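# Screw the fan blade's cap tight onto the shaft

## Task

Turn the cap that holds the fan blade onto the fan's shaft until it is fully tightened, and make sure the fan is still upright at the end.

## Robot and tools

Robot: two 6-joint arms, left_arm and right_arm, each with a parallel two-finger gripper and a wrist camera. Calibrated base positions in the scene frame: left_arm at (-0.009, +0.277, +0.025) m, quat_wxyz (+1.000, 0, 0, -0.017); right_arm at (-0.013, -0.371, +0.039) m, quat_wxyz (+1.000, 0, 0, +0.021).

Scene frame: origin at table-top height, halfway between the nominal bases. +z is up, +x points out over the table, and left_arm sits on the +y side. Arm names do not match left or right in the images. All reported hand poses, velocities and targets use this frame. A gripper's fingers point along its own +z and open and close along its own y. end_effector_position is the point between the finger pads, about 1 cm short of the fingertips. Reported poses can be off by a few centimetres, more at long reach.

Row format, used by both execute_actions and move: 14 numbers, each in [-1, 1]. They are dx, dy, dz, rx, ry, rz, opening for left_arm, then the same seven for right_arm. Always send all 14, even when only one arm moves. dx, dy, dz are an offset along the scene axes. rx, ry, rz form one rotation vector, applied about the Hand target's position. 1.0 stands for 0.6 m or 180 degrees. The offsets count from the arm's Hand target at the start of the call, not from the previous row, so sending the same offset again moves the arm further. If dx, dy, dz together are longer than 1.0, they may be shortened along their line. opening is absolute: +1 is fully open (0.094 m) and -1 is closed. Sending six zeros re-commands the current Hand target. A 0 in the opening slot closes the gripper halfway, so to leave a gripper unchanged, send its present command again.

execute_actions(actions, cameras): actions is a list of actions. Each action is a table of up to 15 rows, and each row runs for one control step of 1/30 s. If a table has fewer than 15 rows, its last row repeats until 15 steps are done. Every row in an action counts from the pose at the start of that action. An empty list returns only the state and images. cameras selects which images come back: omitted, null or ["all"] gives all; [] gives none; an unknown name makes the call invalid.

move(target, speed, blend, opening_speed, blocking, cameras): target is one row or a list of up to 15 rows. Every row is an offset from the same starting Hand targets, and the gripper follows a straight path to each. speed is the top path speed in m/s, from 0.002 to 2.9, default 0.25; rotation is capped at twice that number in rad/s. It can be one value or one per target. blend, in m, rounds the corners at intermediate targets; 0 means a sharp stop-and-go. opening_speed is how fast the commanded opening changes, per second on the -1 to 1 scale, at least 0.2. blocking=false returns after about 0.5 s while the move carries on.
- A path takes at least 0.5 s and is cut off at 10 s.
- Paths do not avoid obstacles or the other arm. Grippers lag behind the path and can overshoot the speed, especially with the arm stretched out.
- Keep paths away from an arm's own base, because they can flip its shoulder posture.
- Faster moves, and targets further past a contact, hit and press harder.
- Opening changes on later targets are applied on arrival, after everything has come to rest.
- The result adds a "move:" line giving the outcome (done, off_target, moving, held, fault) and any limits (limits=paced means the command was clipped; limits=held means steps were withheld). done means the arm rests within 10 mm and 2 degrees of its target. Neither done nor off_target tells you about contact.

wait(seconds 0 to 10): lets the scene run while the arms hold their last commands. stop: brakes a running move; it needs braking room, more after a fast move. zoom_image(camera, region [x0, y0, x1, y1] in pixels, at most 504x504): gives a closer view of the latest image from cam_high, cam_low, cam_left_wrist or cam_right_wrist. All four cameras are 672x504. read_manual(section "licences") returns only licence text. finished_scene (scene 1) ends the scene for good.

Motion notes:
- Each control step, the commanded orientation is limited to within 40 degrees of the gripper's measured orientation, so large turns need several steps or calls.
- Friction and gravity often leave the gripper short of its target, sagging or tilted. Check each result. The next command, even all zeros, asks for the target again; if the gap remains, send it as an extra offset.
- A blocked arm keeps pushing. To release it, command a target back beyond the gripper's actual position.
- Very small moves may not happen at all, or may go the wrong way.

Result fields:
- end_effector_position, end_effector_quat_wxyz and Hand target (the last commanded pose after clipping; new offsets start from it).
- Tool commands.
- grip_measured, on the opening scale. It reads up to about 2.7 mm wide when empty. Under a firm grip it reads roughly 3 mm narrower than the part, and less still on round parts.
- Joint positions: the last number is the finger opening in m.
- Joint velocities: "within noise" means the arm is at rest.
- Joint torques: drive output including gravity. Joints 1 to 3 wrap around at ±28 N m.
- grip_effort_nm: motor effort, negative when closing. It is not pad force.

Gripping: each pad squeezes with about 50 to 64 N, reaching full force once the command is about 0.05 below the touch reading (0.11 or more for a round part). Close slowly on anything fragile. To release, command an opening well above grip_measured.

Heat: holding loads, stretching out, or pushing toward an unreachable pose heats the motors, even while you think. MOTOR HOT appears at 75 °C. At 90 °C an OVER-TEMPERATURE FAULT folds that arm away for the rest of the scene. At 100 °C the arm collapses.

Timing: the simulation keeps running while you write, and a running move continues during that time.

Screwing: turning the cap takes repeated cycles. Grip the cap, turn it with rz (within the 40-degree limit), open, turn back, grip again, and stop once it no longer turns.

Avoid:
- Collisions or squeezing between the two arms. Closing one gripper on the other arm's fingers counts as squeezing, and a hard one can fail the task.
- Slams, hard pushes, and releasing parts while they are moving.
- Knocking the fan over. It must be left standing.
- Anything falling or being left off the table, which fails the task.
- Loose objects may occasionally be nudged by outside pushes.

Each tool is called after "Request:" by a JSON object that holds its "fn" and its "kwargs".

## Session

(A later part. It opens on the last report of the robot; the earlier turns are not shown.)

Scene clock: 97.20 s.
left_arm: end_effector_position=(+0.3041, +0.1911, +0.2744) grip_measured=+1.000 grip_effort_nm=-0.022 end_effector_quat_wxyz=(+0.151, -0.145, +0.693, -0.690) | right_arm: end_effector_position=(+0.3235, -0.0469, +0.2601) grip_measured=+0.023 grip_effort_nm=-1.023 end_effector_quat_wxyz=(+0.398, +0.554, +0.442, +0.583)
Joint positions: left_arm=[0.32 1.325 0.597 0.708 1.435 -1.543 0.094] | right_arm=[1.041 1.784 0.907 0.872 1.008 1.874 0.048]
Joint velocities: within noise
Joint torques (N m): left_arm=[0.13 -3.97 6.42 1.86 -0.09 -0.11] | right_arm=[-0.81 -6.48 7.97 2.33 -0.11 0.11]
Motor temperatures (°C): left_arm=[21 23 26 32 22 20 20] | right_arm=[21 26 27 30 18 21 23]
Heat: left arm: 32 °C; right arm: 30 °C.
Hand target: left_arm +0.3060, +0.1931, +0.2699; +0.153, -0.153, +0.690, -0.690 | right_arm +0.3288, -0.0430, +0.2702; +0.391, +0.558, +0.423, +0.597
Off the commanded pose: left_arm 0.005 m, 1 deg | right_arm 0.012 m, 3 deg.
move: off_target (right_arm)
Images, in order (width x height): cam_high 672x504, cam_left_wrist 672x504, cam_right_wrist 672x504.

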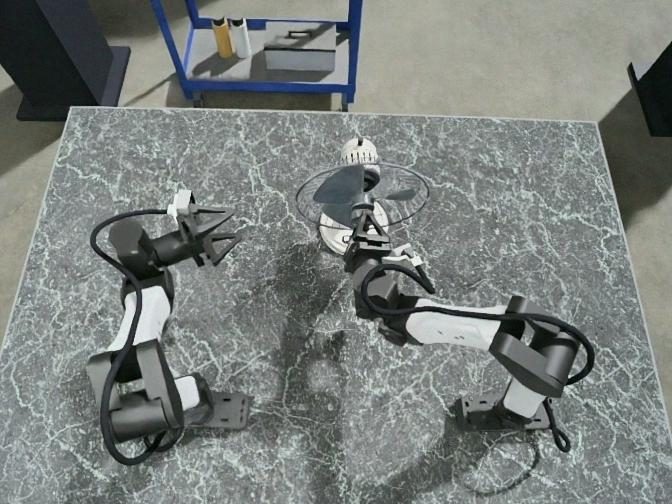

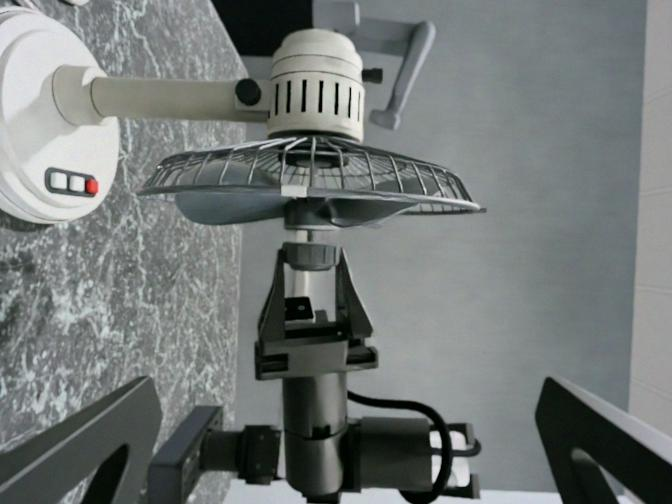

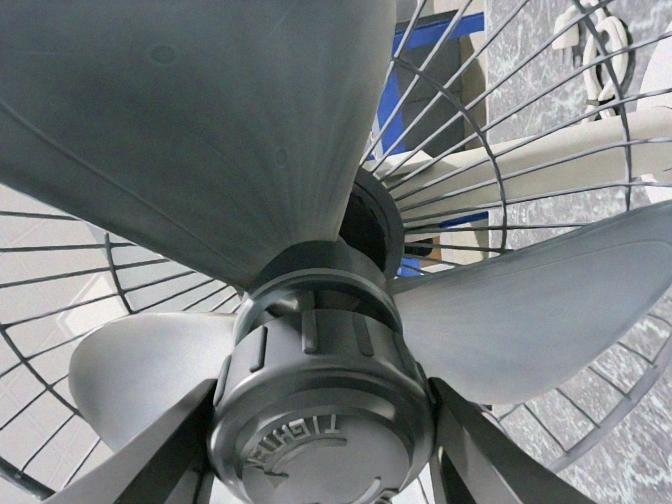

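Request:
{"fn": "move", "kwargs": {"target": [[0,0,0,0,0,0,1, 0.0037,-0.002,-0.0015,0,0,0,-0.15]], "speed": 0.04, "cameras": ["cam_right_wrist","cam_high","cam_left_wrist"]}}

Request:
{"fn": "zoom_image", "kwargs": {"camera": "cam_left_wrist", "region": [255, 205, 365, 305]}}

Request:
{"fn": "zoom_image", "kwargs": {"camera": "cam_high", "region": [345, 190, 385, 240]}}

Request:
{"fn": "zoom_image", "kwargs": {"camera": "cam_right_wrist", "region": [205, 180, 445, 420]}}

Scene clock: 98.40 s.
left_arm: end_effector_position=(+0.3041, +0.1911, +0.2744) grip_measured=+1.000 grip_effort_nm=-0.032 end_effector_quat_wxyz=(+0.151, -0.145, +0.693, -0.690) | right_arm: end_effector_position=(+0.3249, -0.0475, +0.2601) grip_measured=+0.023 grip_effort_nm=-1.028 end_effector_quat_wxyz=(+0.398, +0.553, +0.442, +0.584)
Joint positions: left_arm=[0.32 1.325 0.597 0.708 1.435 -1.543 0.094] | right_arm=[1.037 1.784 0.907 0.872 1.002 1.874 0.048]
Joint velocities: within noise
Joint torques (N m): left_arm=[0.05 -4.05 6.31 1.83 -0.06 -0.13] | right_arm=[-0.98 -6.26 7.72 2.34 -0.13 0.14]
Motor temperatures (°C): left_arm=[21 23 26 32 22 20 20] | right_arm=[21 26 28 30 18 21 23]
Heat: left arm: 32 °C; right arm: 30 °C.
Hand target: left_arm +0.3060, +0.1931, +0.2699; +0.153, -0.153, +0.690, -0.690 | right_arm +0.3311, -0.0443, +0.2693; +0.391, +0.558, +0.424, +0.597
Off the commanded pose: left_arm 0.005 m, 1 deg | right_arm 0.012 m, 3 deg.
move: off_target (right_arm)
Images, in order (width x height): cam_high 672x504, cam_left_wrist 672x504, cam_right_wrist 672x504.

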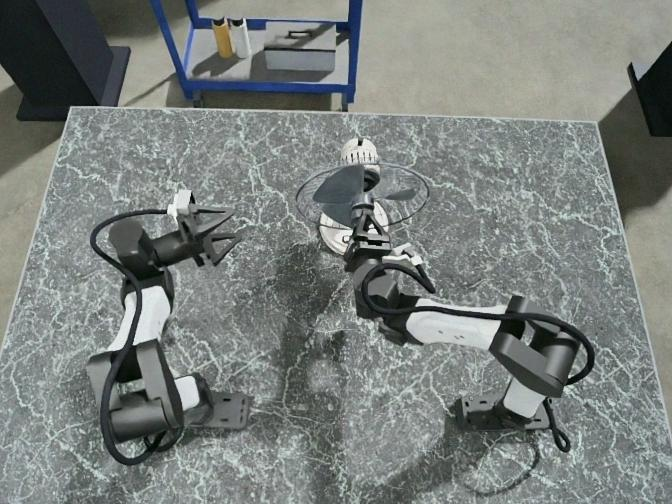

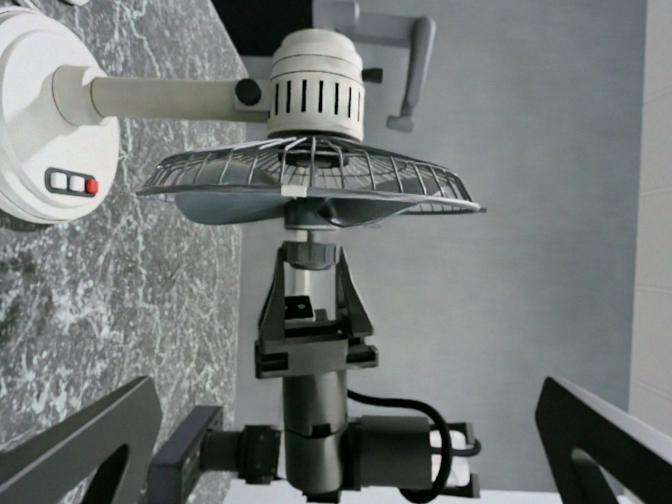

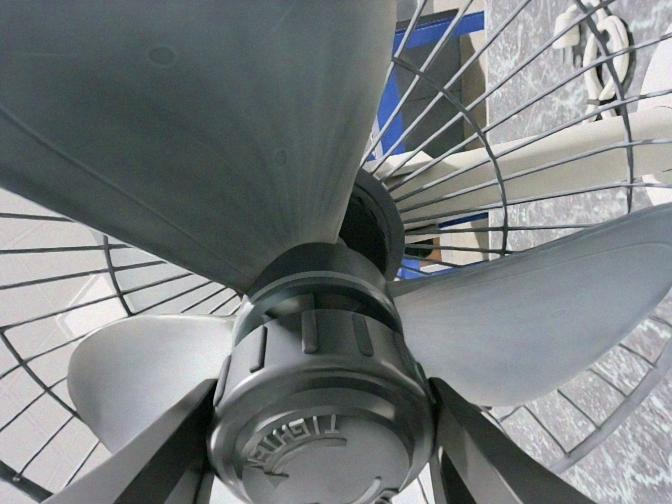

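Scaled by 4.582 from the camera's 672x504 image, which has a finer 960x720 frame.

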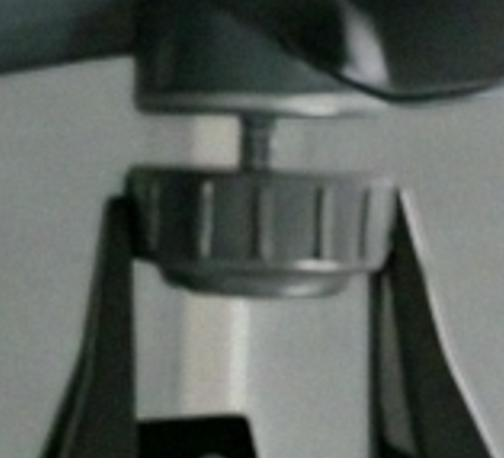

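Scaled by 10.080 from the camera's 672x504 image, which has a finer 960x720 frame.

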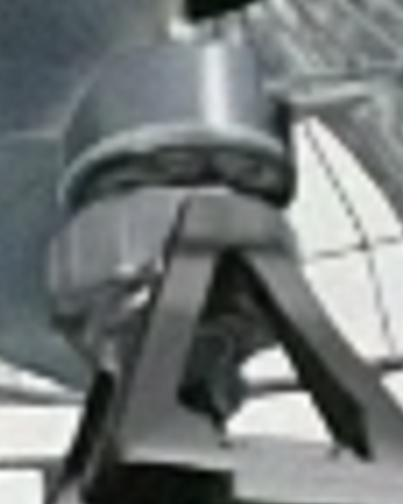

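Scaled by 2.100 from the camera's 672x504 image, which has a finer 960x720 frame.

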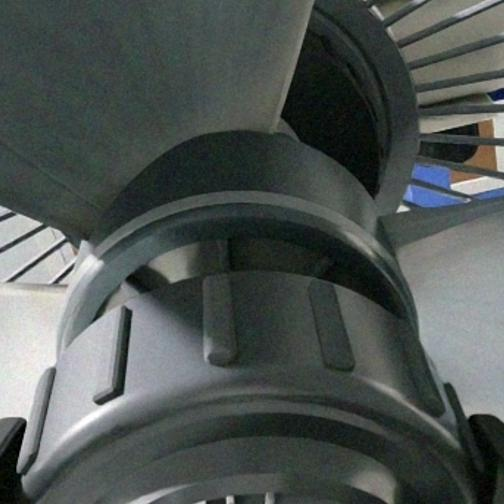

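Request:
{"fn": "move", "kwargs": {"target": [[0,0,0,0,0,0,1, 0.005,-0.0017,-0.0015,0,0,0,-0.15]], "speed": 0.03, "cameras": ["cam_right_wrist","cam_high","cam_left_wrist"]}}

Request:
{"fn": "zoom_image", "kwargs": {"camera": "cam_left_wrist", "region": [255, 205, 365, 305]}}

Request:
{"fn": "zoom_image", "kwargs": {"camera": "cam_high", "region": [345, 190, 385, 240]}}

Request:
{"fn": "zoom_image", "kwargs": {"camera": "cam_right_wrist", "region": [205, 180, 445, 420]}}

Scene clock: 99.57 s.
left_arm: end_effector_position=(+0.3041, +0.1911, +0.2744) grip_measured=+1.000 grip_effort_nm=-0.017 end_effector_quat_wxyz=(+0.151, -0.145, +0.693, -0.690) | right_arm: end_effector_position=(+0.3256, -0.0474, +0.2605) grip_measured=+0.023 grip_effort_nm=-1.028 end_effector_quat_wxyz=(+0.396, +0.553, +0.442, +0.585)
Joint positions: left_arm=[0.32 1.325 0.597 0.708 1.435 -1.543 0.094] | right_arm=[1.034 1.784 0.907 0.874 0.997 1.874 0.048]
Joint velocities: within noise
Joint torques (N m): left_arm=[-0.06 -3.95 6.22 1.85 -0.09 -0.11] | right_arm=[-1.51 -5.98 7.82 2.39 -0.23 0.14]
Motor temperatures (°C): left_arm=[21 23 26 33 22 20 20] | right_arm=[21 26 28 30 18 21 23]
Heat: left arm: 33 °C; right arm: 30 °C.
Hand target: left_arm +0.3060, +0.1931, +0.2699; +0.153, -0.153, +0.690, -0.690 | right_arm +0.3340, -0.0452, +0.2684; +0.391, +0.558, +0.424, +0.597
Off the commanded pose: left_arm 0.005 m, 1 deg | right_arm 0.012 m, 3 deg.
move: off_target (right_arm)
Images, in order (width x height): cam_high 672x504, cam_left_wrist 672x504, cam_right_wrist 672x504.

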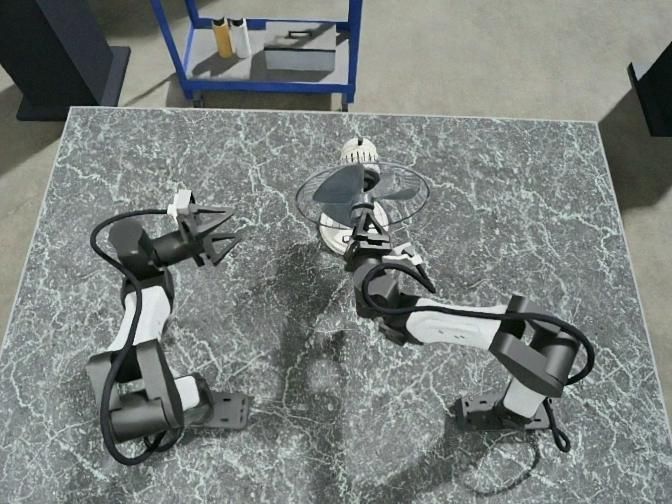

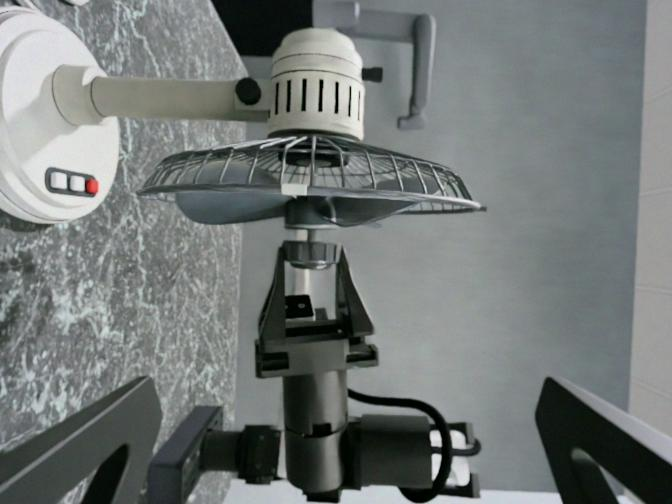

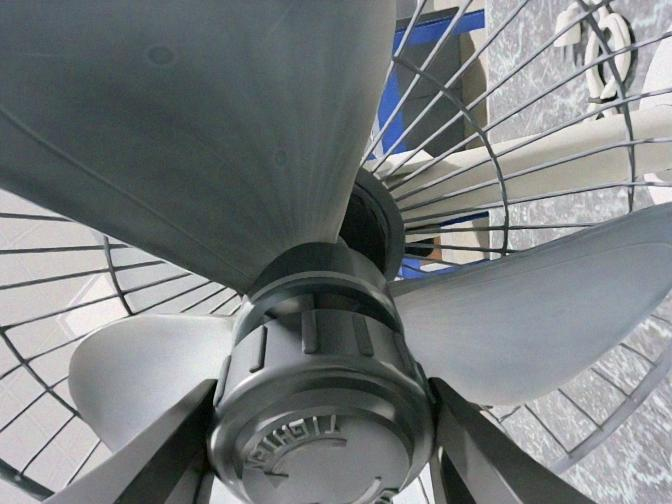

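Scaled by 4.582 from the camera's 672x504 image, which has a finer 960x720 frame.

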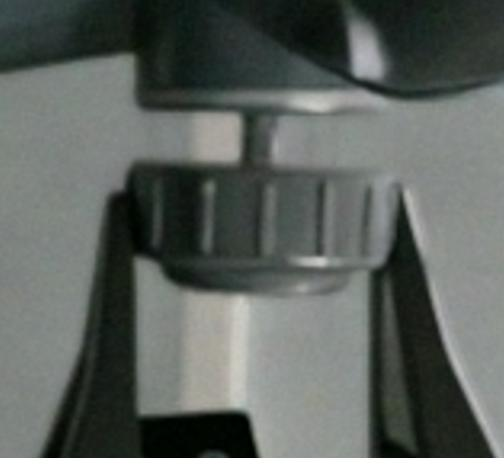

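Scaled by 10.080 from the camera's 672x504 image, which has a finer 960x720 frame.

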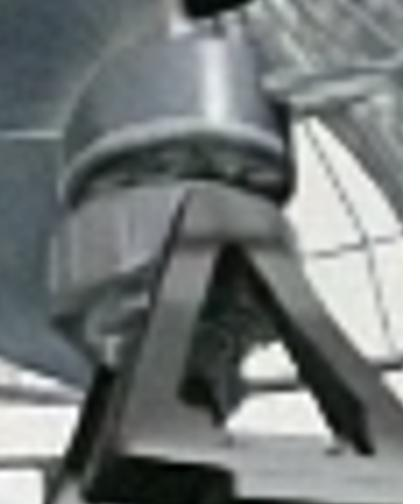

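Scaled by 2.100 from the camera's 672x504 image, which has a finer 960x720 frame.

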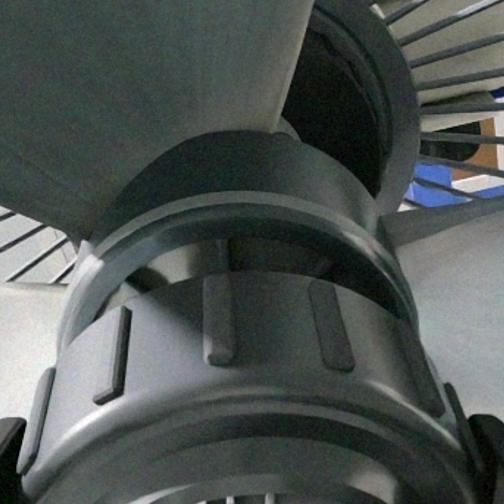

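Request:
{"fn": "move", "kwargs": {"target": [[0,0,0,0,0,0,1, -0.0788,-0.02,0.0332,0,0,0,-0.15]], "speed": 0.08, "cameras": []}}

Request:
{"fn": "move", "kwargs": {"target": [[0,0,0,0,0,0,1, 0.0668,0.0215,-0.0297,0,0,0,-0.15]], "speed": 0.06, "cameras": ["cam_right_wrist","cam_high","cam_left_wrist"]}}

Request:
{"fn": "zoom_image", "kwargs": {"camera": "cam_left_wrist", "region": [255, 205, 365, 305]}}

Request:
{"fn": "zoom_image", "kwargs": {"camera": "cam_high", "region": [345, 190, 385, 240]}}

Request:
{"fn": "zoom_image", "kwargs": {"camera": "cam_right_wrist", "region": [205, 180, 445, 420]}}

Scene clock: 101.40 s.
left_arm: end_effector_position=(+0.3041, +0.1911, +0.2744) grip_measured=+1.000 grip_effort_nm=-0.022 end_effector_quat_wxyz=(+0.151, -0.145, +0.693, -0.690) | right_arm: end_effector_position=(+0.2905, -0.0501, +0.2792) grip_measured=+0.023 grip_effort_nm=-1.028 end_effector_quat_wxyz=(+0.391, +0.553, +0.436, +0.593)
Joint positions: left_arm=[0.32 1.325 0.597 0.708 1.435 -1.543 0.094] | right_arm=[1.121 1.683 0.859 0.843 1.078 1.874 0.048]
Joint velocities: within noise
Joint torques (N m): left_arm=[0.06 -3.79 6.49 1.82 -0.11 -0.07] | right_arm=[0.17 -9.72 4.74 1.98 0.08 0.03]
Motor temperatures (°C): left_arm=[21 23 26 33 22 20 20] | right_arm=[21 26 28 30 18 21 23]
Heat: left arm: 33 °C; right arm: 30 °C.
Hand target: left_arm +0.3060, +0.1931, +0.2699; +0.153, -0.153, +0.690, -0.690 | right_arm +0.2868, -0.0572, +0.2884; +0.391, +0.558, +0.423, +0.597
Off the commanded pose: left_arm 0.005 m, 1 deg | right_arm 0.012 m, 2 deg.
move: off_target (right_arm)
No camera images: "cameras" was empty.

Scene clock: 102.70 s.
left_arm: end_effector_position=(+0.3041, +0.1911, +0.2744) grip_measured=+1.000 grip_effort_nm=-0.032 end_effector_quat_wxyz=(+0.151, -0.145, +0.693, -0.690) | right_arm: end_effector_position=(+0.3214, -0.0484, +0.2589) grip_measured=+0.023 grip_effort_nm=-1.023 end_effector_quat_wxyz=(+0.399, +0.553, +0.444, +0.581)
Joint positions: left_arm=[0.32 1.325 0.597 0.708 1.435 -1.543 0.094] | right_arm=[1.045 1.776 0.898 0.866 1.011 1.874 0.048]
Joint velocities: within noise
Joint torques (N m): left_arm=[0.16 -3.79 6.39 1.8 -0.09 -0.11] | right_arm=[-0.75 -6.68 7.86 2.35 -0.12 0.09]
Motor temperatures (°C): left_arm=[21 23 26 33 22 20 20] | right_arm=[21 26 28 30 18 21 23]
Heat: left arm: 33 °C; right arm: 30 °C.
Hand target: left_arm +0.3060, +0.1931, +0.2699; +0.153, -0.153, +0.690, -0.690 | right_arm +0.3268, -0.0443, +0.2705; +0.391, +0.558, +0.424, +0.597
Off the commanded pose: left_arm 0.005 m, 1 deg | right_arm 0.014 m, 3 deg.
move: off_target (right_arm)
Images, in order (width x height): cam_high 672x504, cam_left_wrist 672x504, cam_right_wrist 672x504.

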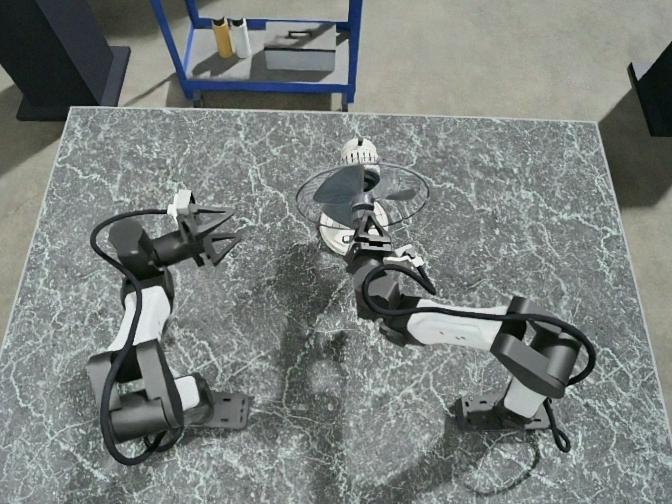

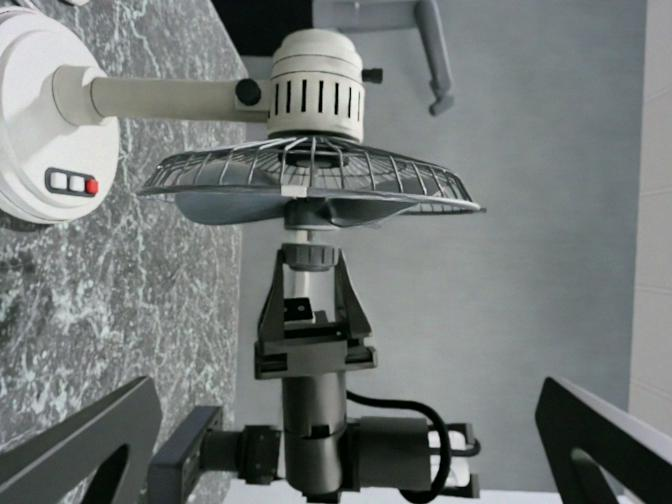

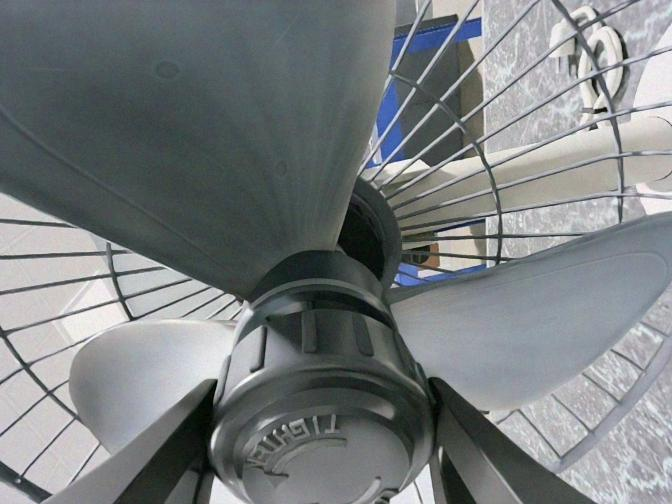

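Scaled by 4.582 from the camera's 672x504 image, which has a finer 960x720 frame.

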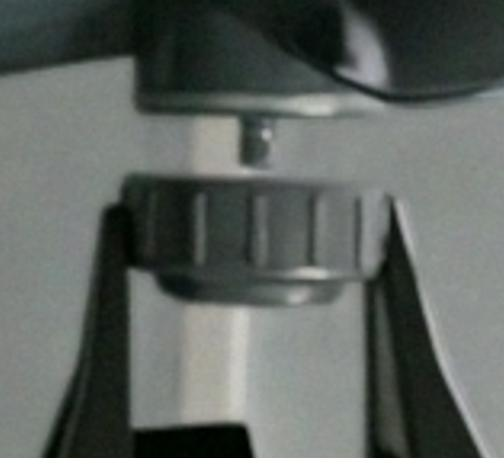

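Scaled by 10.080 from the camera's 672x504 image, which has a finer 960x720 frame.

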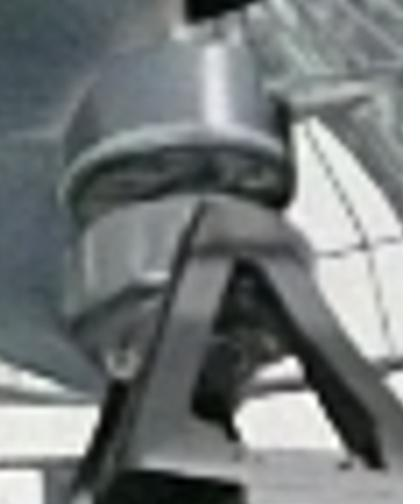

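Scaled by 2.100 from the camera's 672x504 image, which has a finer 960x720 frame.

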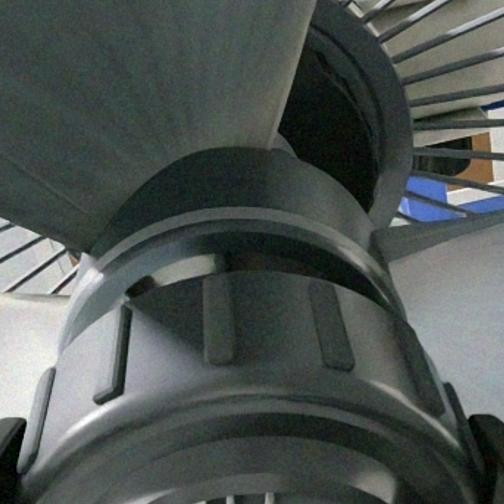

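Request:
{"fn": "move", "kwargs": {"target": [[0,0,0,0,0,0,1, 0.005,0.0013,0.0,0,0,0,-0.15]], "speed": 0.03, "cameras": ["cam_right_wrist","cam_high","cam_left_wrist"]}}

Request:
{"fn": "zoom_image", "kwargs": {"camera": "cam_left_wrist", "region": [255, 205, 365, 305]}}

Request:
{"fn": "zoom_image", "kwargs": {"camera": "cam_high", "region": [345, 190, 385, 240]}}

Request:
{"fn": "zoom_image", "kwargs": {"camera": "cam_right_wrist", "region": [205, 180, 445, 420]}}

Scene clock: 103.73 s.
left_arm: end_effector_position=(+0.3041, +0.1911, +0.2744) grip_measured=+1.000 grip_effort_nm=-0.027 end_effector_quat_wxyz=(+0.151, -0.145, +0.693, -0.690) | right_arm: end_effector_position=(+0.3242, -0.0471, +0.2599) grip_measured=+0.023 grip_effort_nm=-1.028 end_effector_quat_wxyz=(+0.398, +0.553, +0.443, +0.582)
Joint positions: left_arm=[0.32 1.325 0.597 0.708 1.435 -1.543 0.094] | right_arm=[1.039 1.783 0.908 0.867 1.005 1.874 0.048]
Joint velocities: within noise
Joint torques (N m): left_arm=[0.01 -3.95 6.32 1.83 -0.07 -0.11] | right_arm=[-0.91 -6.43 7.86 2.33 -0.15 0.08]
Motor temperatures (°C): left_arm=[21 23 26 33 22 20 20] | right_arm=[21 26 28 30 18 21 23]
Heat: left arm: 33 °C; right arm: 30 °C.
Hand target: left_arm +0.3060, +0.1930, +0.2699; +0.153, -0.153, +0.690, -0.690 | right_arm +0.3299, -0.0436, +0.2705; +0.391, +0.558, +0.423, +0.597
Off the commanded pose: left_arm 0.005 m, 1 deg | right_arm 0.013 m, 3 deg.
move: off_target (right_arm)
Images, in order (width x height): cam_high 672x504, cam_left_wrist 672x504, cam_right_wrist 672x504.

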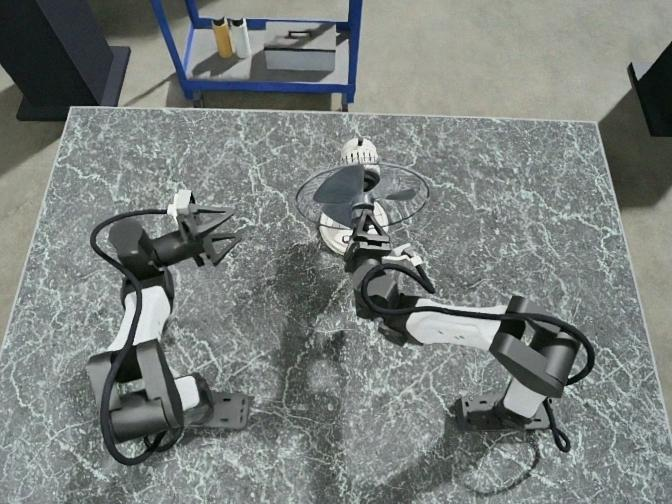

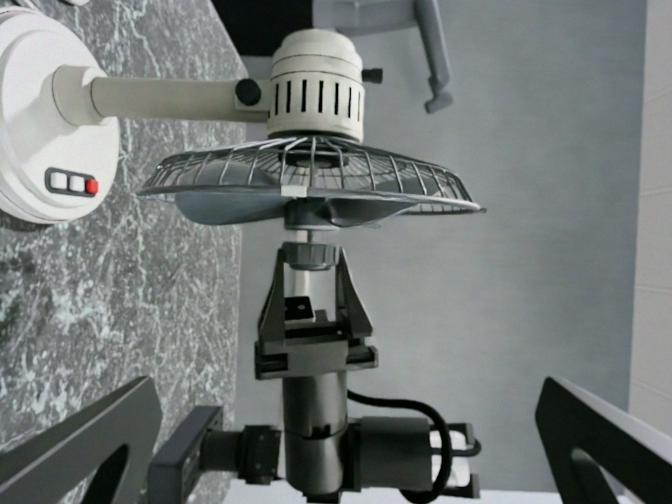

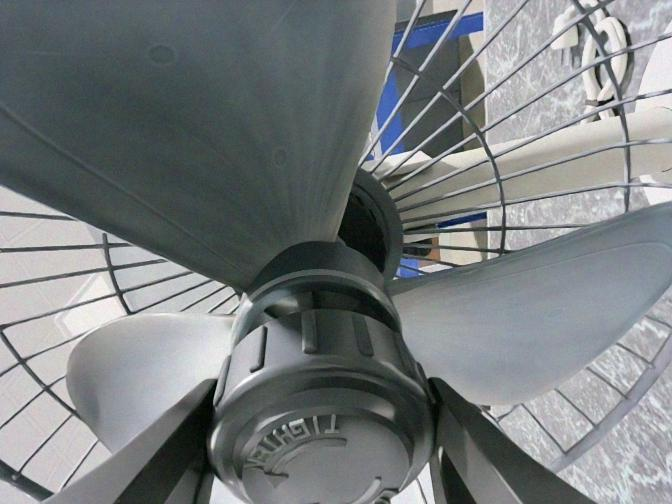

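Scaled by 4.582 from the camera's 672x504 image, which has a finer 960x720 frame.

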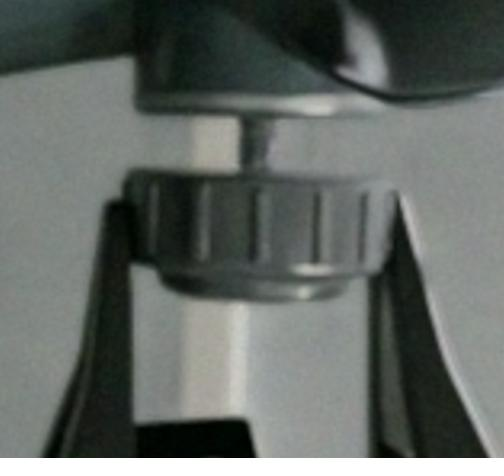

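Scaled by 10.080 from the camera's 672x504 image, which has a finer 960x720 frame.

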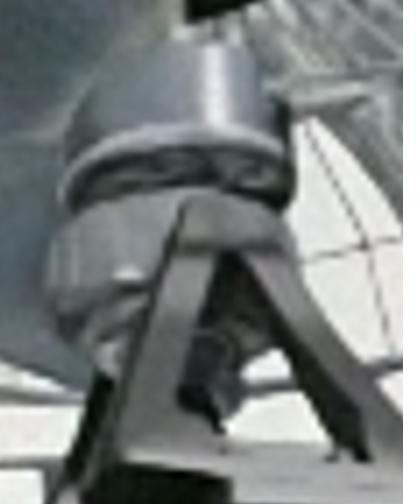

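Scaled by 2.100 from the camera's 672x504 image, which has a finer 960x720 frame.

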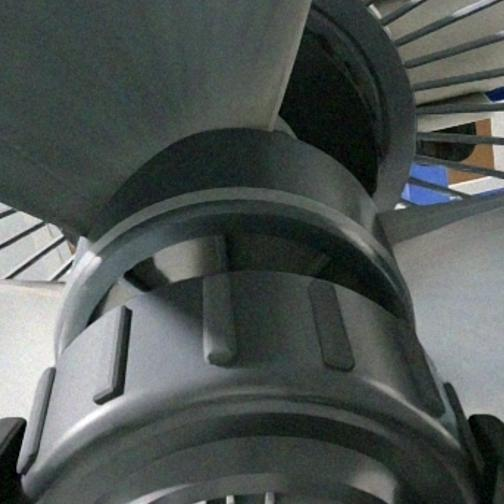

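Request:
{"fn": "move", "kwargs": {"target": [[0,0,0,0,0,0,1, -0.072,-0.0227,0.0297,0,0,0,-0.15]], "speed": 0.08, "cameras": []}}

Request:
{"fn": "move", "kwargs": {"target": [[0,0,0,0,0,0,1, 0.0653,0.0238,-0.0300,0,0,0,-0.15],[0,0,0,0,0,0,1, 0.077,0.0247,-0.0300,0,0,0,-0.15]], "speed": [0.06, 0.03], "cameras": ["cam_right_wrist","cam_high","cam_left_wrist"]}}

Request:
{"fn": "zoom_image", "kwargs": {"camera": "cam_left_wrist", "region": [255, 205, 365, 305]}}

Request:
{"fn": "zoom_image", "kwargs": {"camera": "cam_high", "region": [345, 190, 385, 240]}}

Request:
{"fn": "zoom_image", "kwargs": {"camera": "cam_right_wrist", "region": [205, 180, 445, 420]}}

Scene clock: 106.37 s.
left_arm: end_effector_position=(+0.3041, +0.1911, +0.2744) grip_measured=+1.000 grip_effort_nm=-0.022 end_effector_quat_wxyz=(+0.151, -0.145, +0.693, -0.690) | right_arm: end_effector_position=(+0.2905, -0.0502, +0.2790) grip_measured=+0.023 grip_effort_nm=-1.028 end_effector_quat_wxyz=(+0.391, +0.553, +0.436, +0.593)
Joint positions: left_arm=[0.32 1.325 0.597 0.708 1.435 -1.543 0.094] | right_arm=[1.121 1.683 0.859 0.843 1.079 1.874 0.048]
Joint velocities: within noise
Joint torques (N m): left_arm=[0.16 -3.84 6.43 1.87 -0.08 -0.11] | right_arm=[0.39 -9.8 4.66 2 0.1 0.03]
Motor temperatures (°C): left_arm=[21 23 26 33 22 20 20] | right_arm=[21 26 28 31 18 21 23]
Heat: left arm: 33 °C; right arm: 31 °C.
Hand target: left_arm +0.3060, +0.1930, +0.2699; +0.153, -0.153, +0.690, -0.690 | right_arm +0.2867, -0.0572, +0.2883; +0.391, +0.558, +0.423, +0.597
Off the commanded pose: left_arm 0.005 m, 1 deg | right_arm 0.012 m, 2 deg.
move: off_target (right_arm)
No camera images: "cameras" was empty.

Scene clock: 107.63 s.
left_arm: end_effector_position=(+0.3041, +0.1911, +0.2744) grip_measured=+1.000 grip_effort_nm=-0.027 end_effector_quat_wxyz=(+0.151, -0.145, +0.693, -0.690) | right_arm: end_effector_position=(+0.3258, -0.0469, +0.2591) grip_measured=+0.023 grip_effort_nm=-1.028 end_effector_quat_wxyz=(+0.400, +0.555, +0.442, +0.580)
Joint positions: left_arm=[0.32 1.325 0.597 0.708 1.435 -1.543 0.094] | right_arm=[1.037 1.79 0.915 0.863 1.008 1.875 0.048]
Joint velocities: within noise
Joint torques (N m): left_arm=[0.12 -3.99 6.48 1.83 -0.09 -0.1] | right_arm=[-1.14 -6.38 8.05 2.34 -0.22 0.11]
Motor temperatures (°C): left_arm=[21 23 26 33 22 20 20] | right_arm=[21 26 28 31 18 21 23]
Heat: left arm: 33 °C; right arm: 31 °C.
Hand target: left_arm +0.3060, +0.1930, +0.2699; +0.153, -0.153, +0.690, -0.690 | right_arm +0.3328, -0.0424, +0.2704; +0.391, +0.558, +0.423, +0.597
Off the commanded pose: left_arm 0.005 m, 1 deg | right_arm 0.014 m, 3 deg.
move: off_target (right_arm)
Images, in order (width x height): cam_high 672x504, cam_left_wrist 672x504, cam_right_wrist 672x504.

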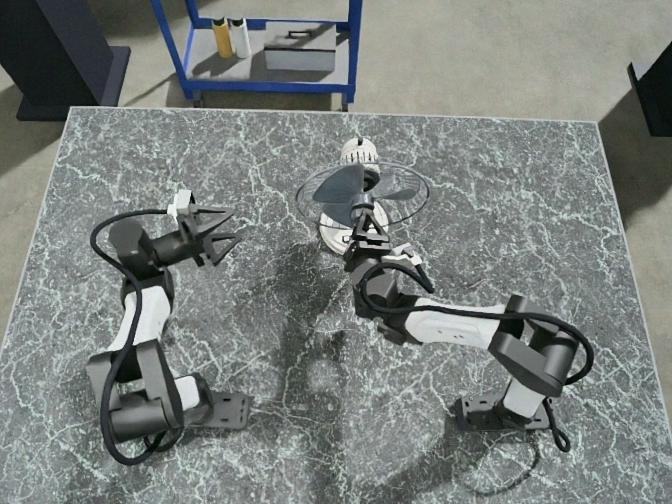

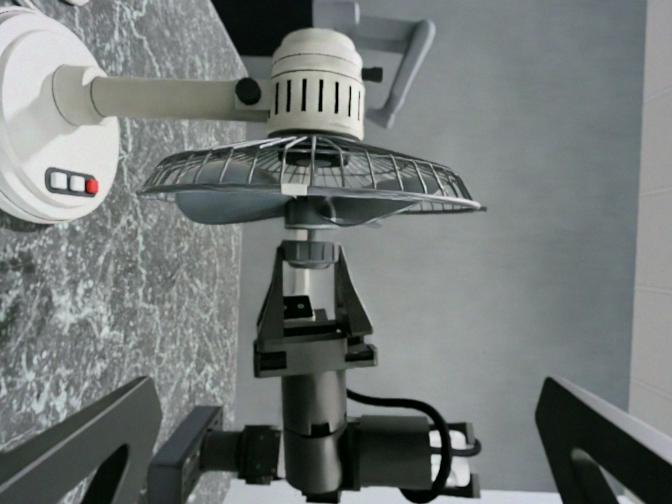

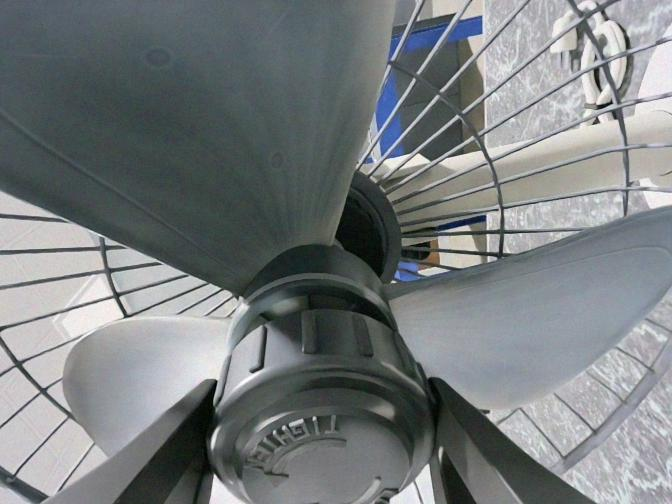

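Scaled by 4.582 from the camera's 672x504 image, which has a finer 960x720 frame.

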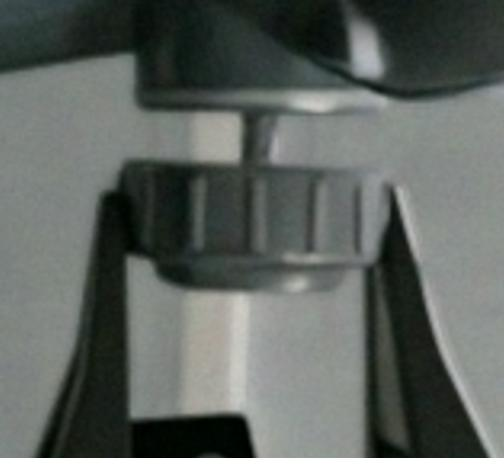

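Scaled by 10.080 from the camera's 672x504 image, which has a finer 960x720 frame.

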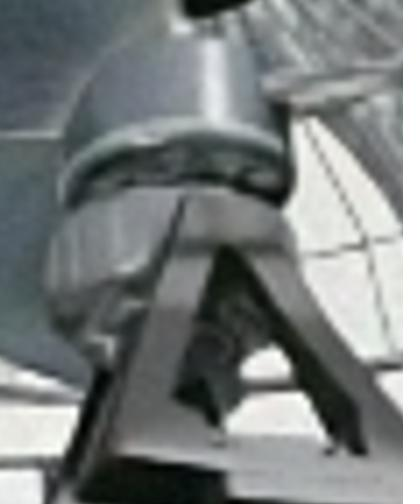

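Scaled by 2.100 from the camera's 672x504 image, which has a finer 960x720 frame.

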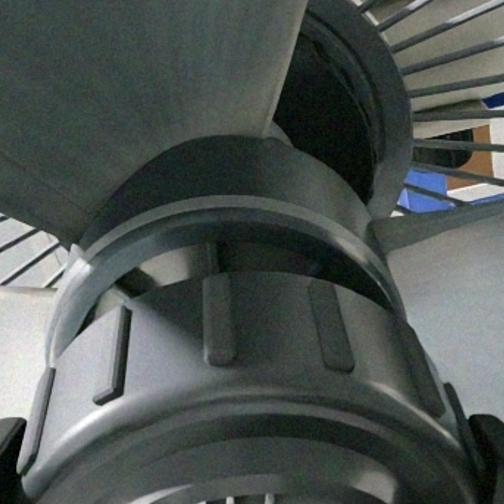

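Request:
{"fn": "move", "kwargs": {"target": [[0,0,0,0,0,0,1, 0.001,-0.0100,0.0,0,0,-0.0111,-0.15]], "speed": 0.01, "cameras": ["cam_right_wrist","cam_high","cam_left_wrist"]}}

Request:
{"fn": "zoom_image", "kwargs": {"camera": "cam_left_wrist", "region": [255, 205, 365, 305]}}

Request:
{"fn": "zoom_image", "kwargs": {"camera": "cam_high", "region": [345, 190, 385, 240]}}

Request:
{"fn": "zoom_image", "kwargs": {"camera": "cam_right_wrist", "region": [205, 180, 445, 420]}}

Scene clock: 110.23 s.
left_arm: end_effector_position=(+0.3041, +0.1911, +0.2744) grip_measured=+1.000 grip_effort_nm=-0.027 end_effector_quat_wxyz=(+0.151, -0.145, +0.693, -0.690) | right_arm: end_effector_position=(+0.3259, -0.0474, +0.2591) grip_measured=+0.023 grip_effort_nm=-1.023 end_effector_quat_wxyz=(+0.401, +0.555, +0.441, +0.580)
Joint positions: left_arm=[0.32 1.325 0.597 0.708 1.435 -1.543 0.094] | right_arm=[1.037 1.79 0.915 0.863 1.011 1.875 0.048]
Joint velocities: within noise
Joint torques (N m): left_arm=[0.14 -3.88 6.42 1.87 -0.12 -0.12] | right_arm=[-1.36 -6.35 8.12 2.38 0.1 0.11]
Motor temperatures (°C): left_arm=[21 23 26 33 22 20 20] | right_arm=[21 26 29 31 18 21 23]
Heat: left arm: 33 °C; right arm: 31 °C.
Hand target: left_arm +0.3060, +0.1930, +0.2699; +0.153, -0.153, +0.690, -0.690 | right_arm +0.3334, -0.0484, +0.2704; +0.401, +0.565, +0.414, +0.590
Off the commanded pose: left_arm 0.005 m, 1 deg | right_arm 0.014 m, 4 deg.
move: off_target (right_arm)
Images, in order (width x height): cam_high 672x504, cam_left_wrist 672x504, cam_right_wrist 672x504.

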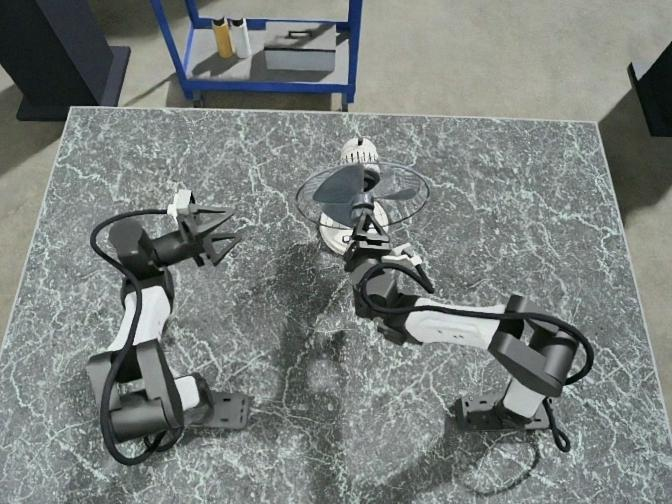

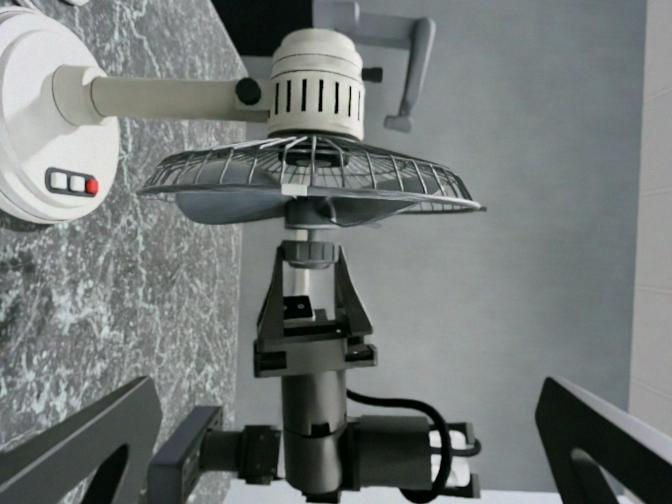

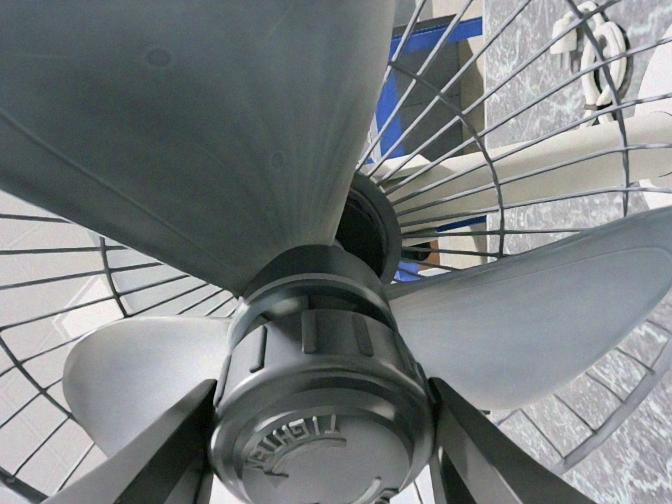

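Scaled by 4.582 from the camera's 672x504 image, which has a finer 960x720 frame.

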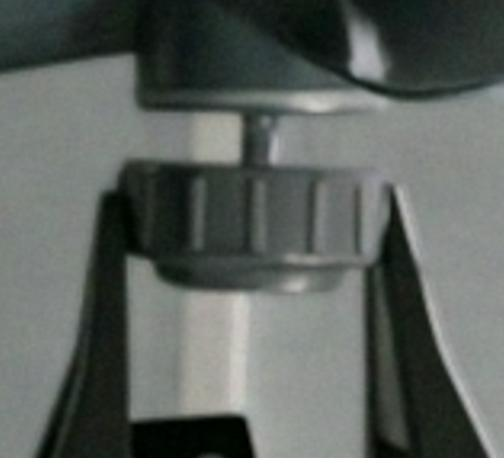

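Scaled by 10.080 from the camera's 672x504 image, which has a finer 960x720 frame.

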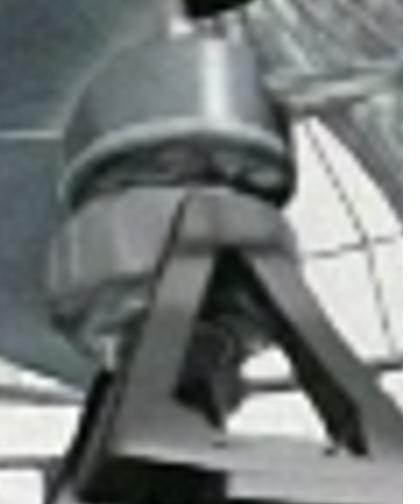

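Scaled by 2.100 from the camera's 672x504 image, which has a finer 960x720 frame.

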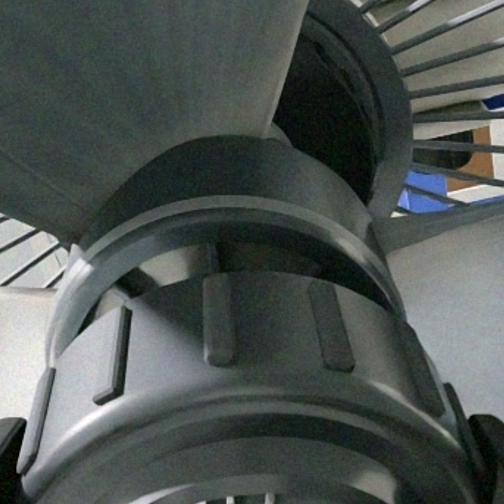

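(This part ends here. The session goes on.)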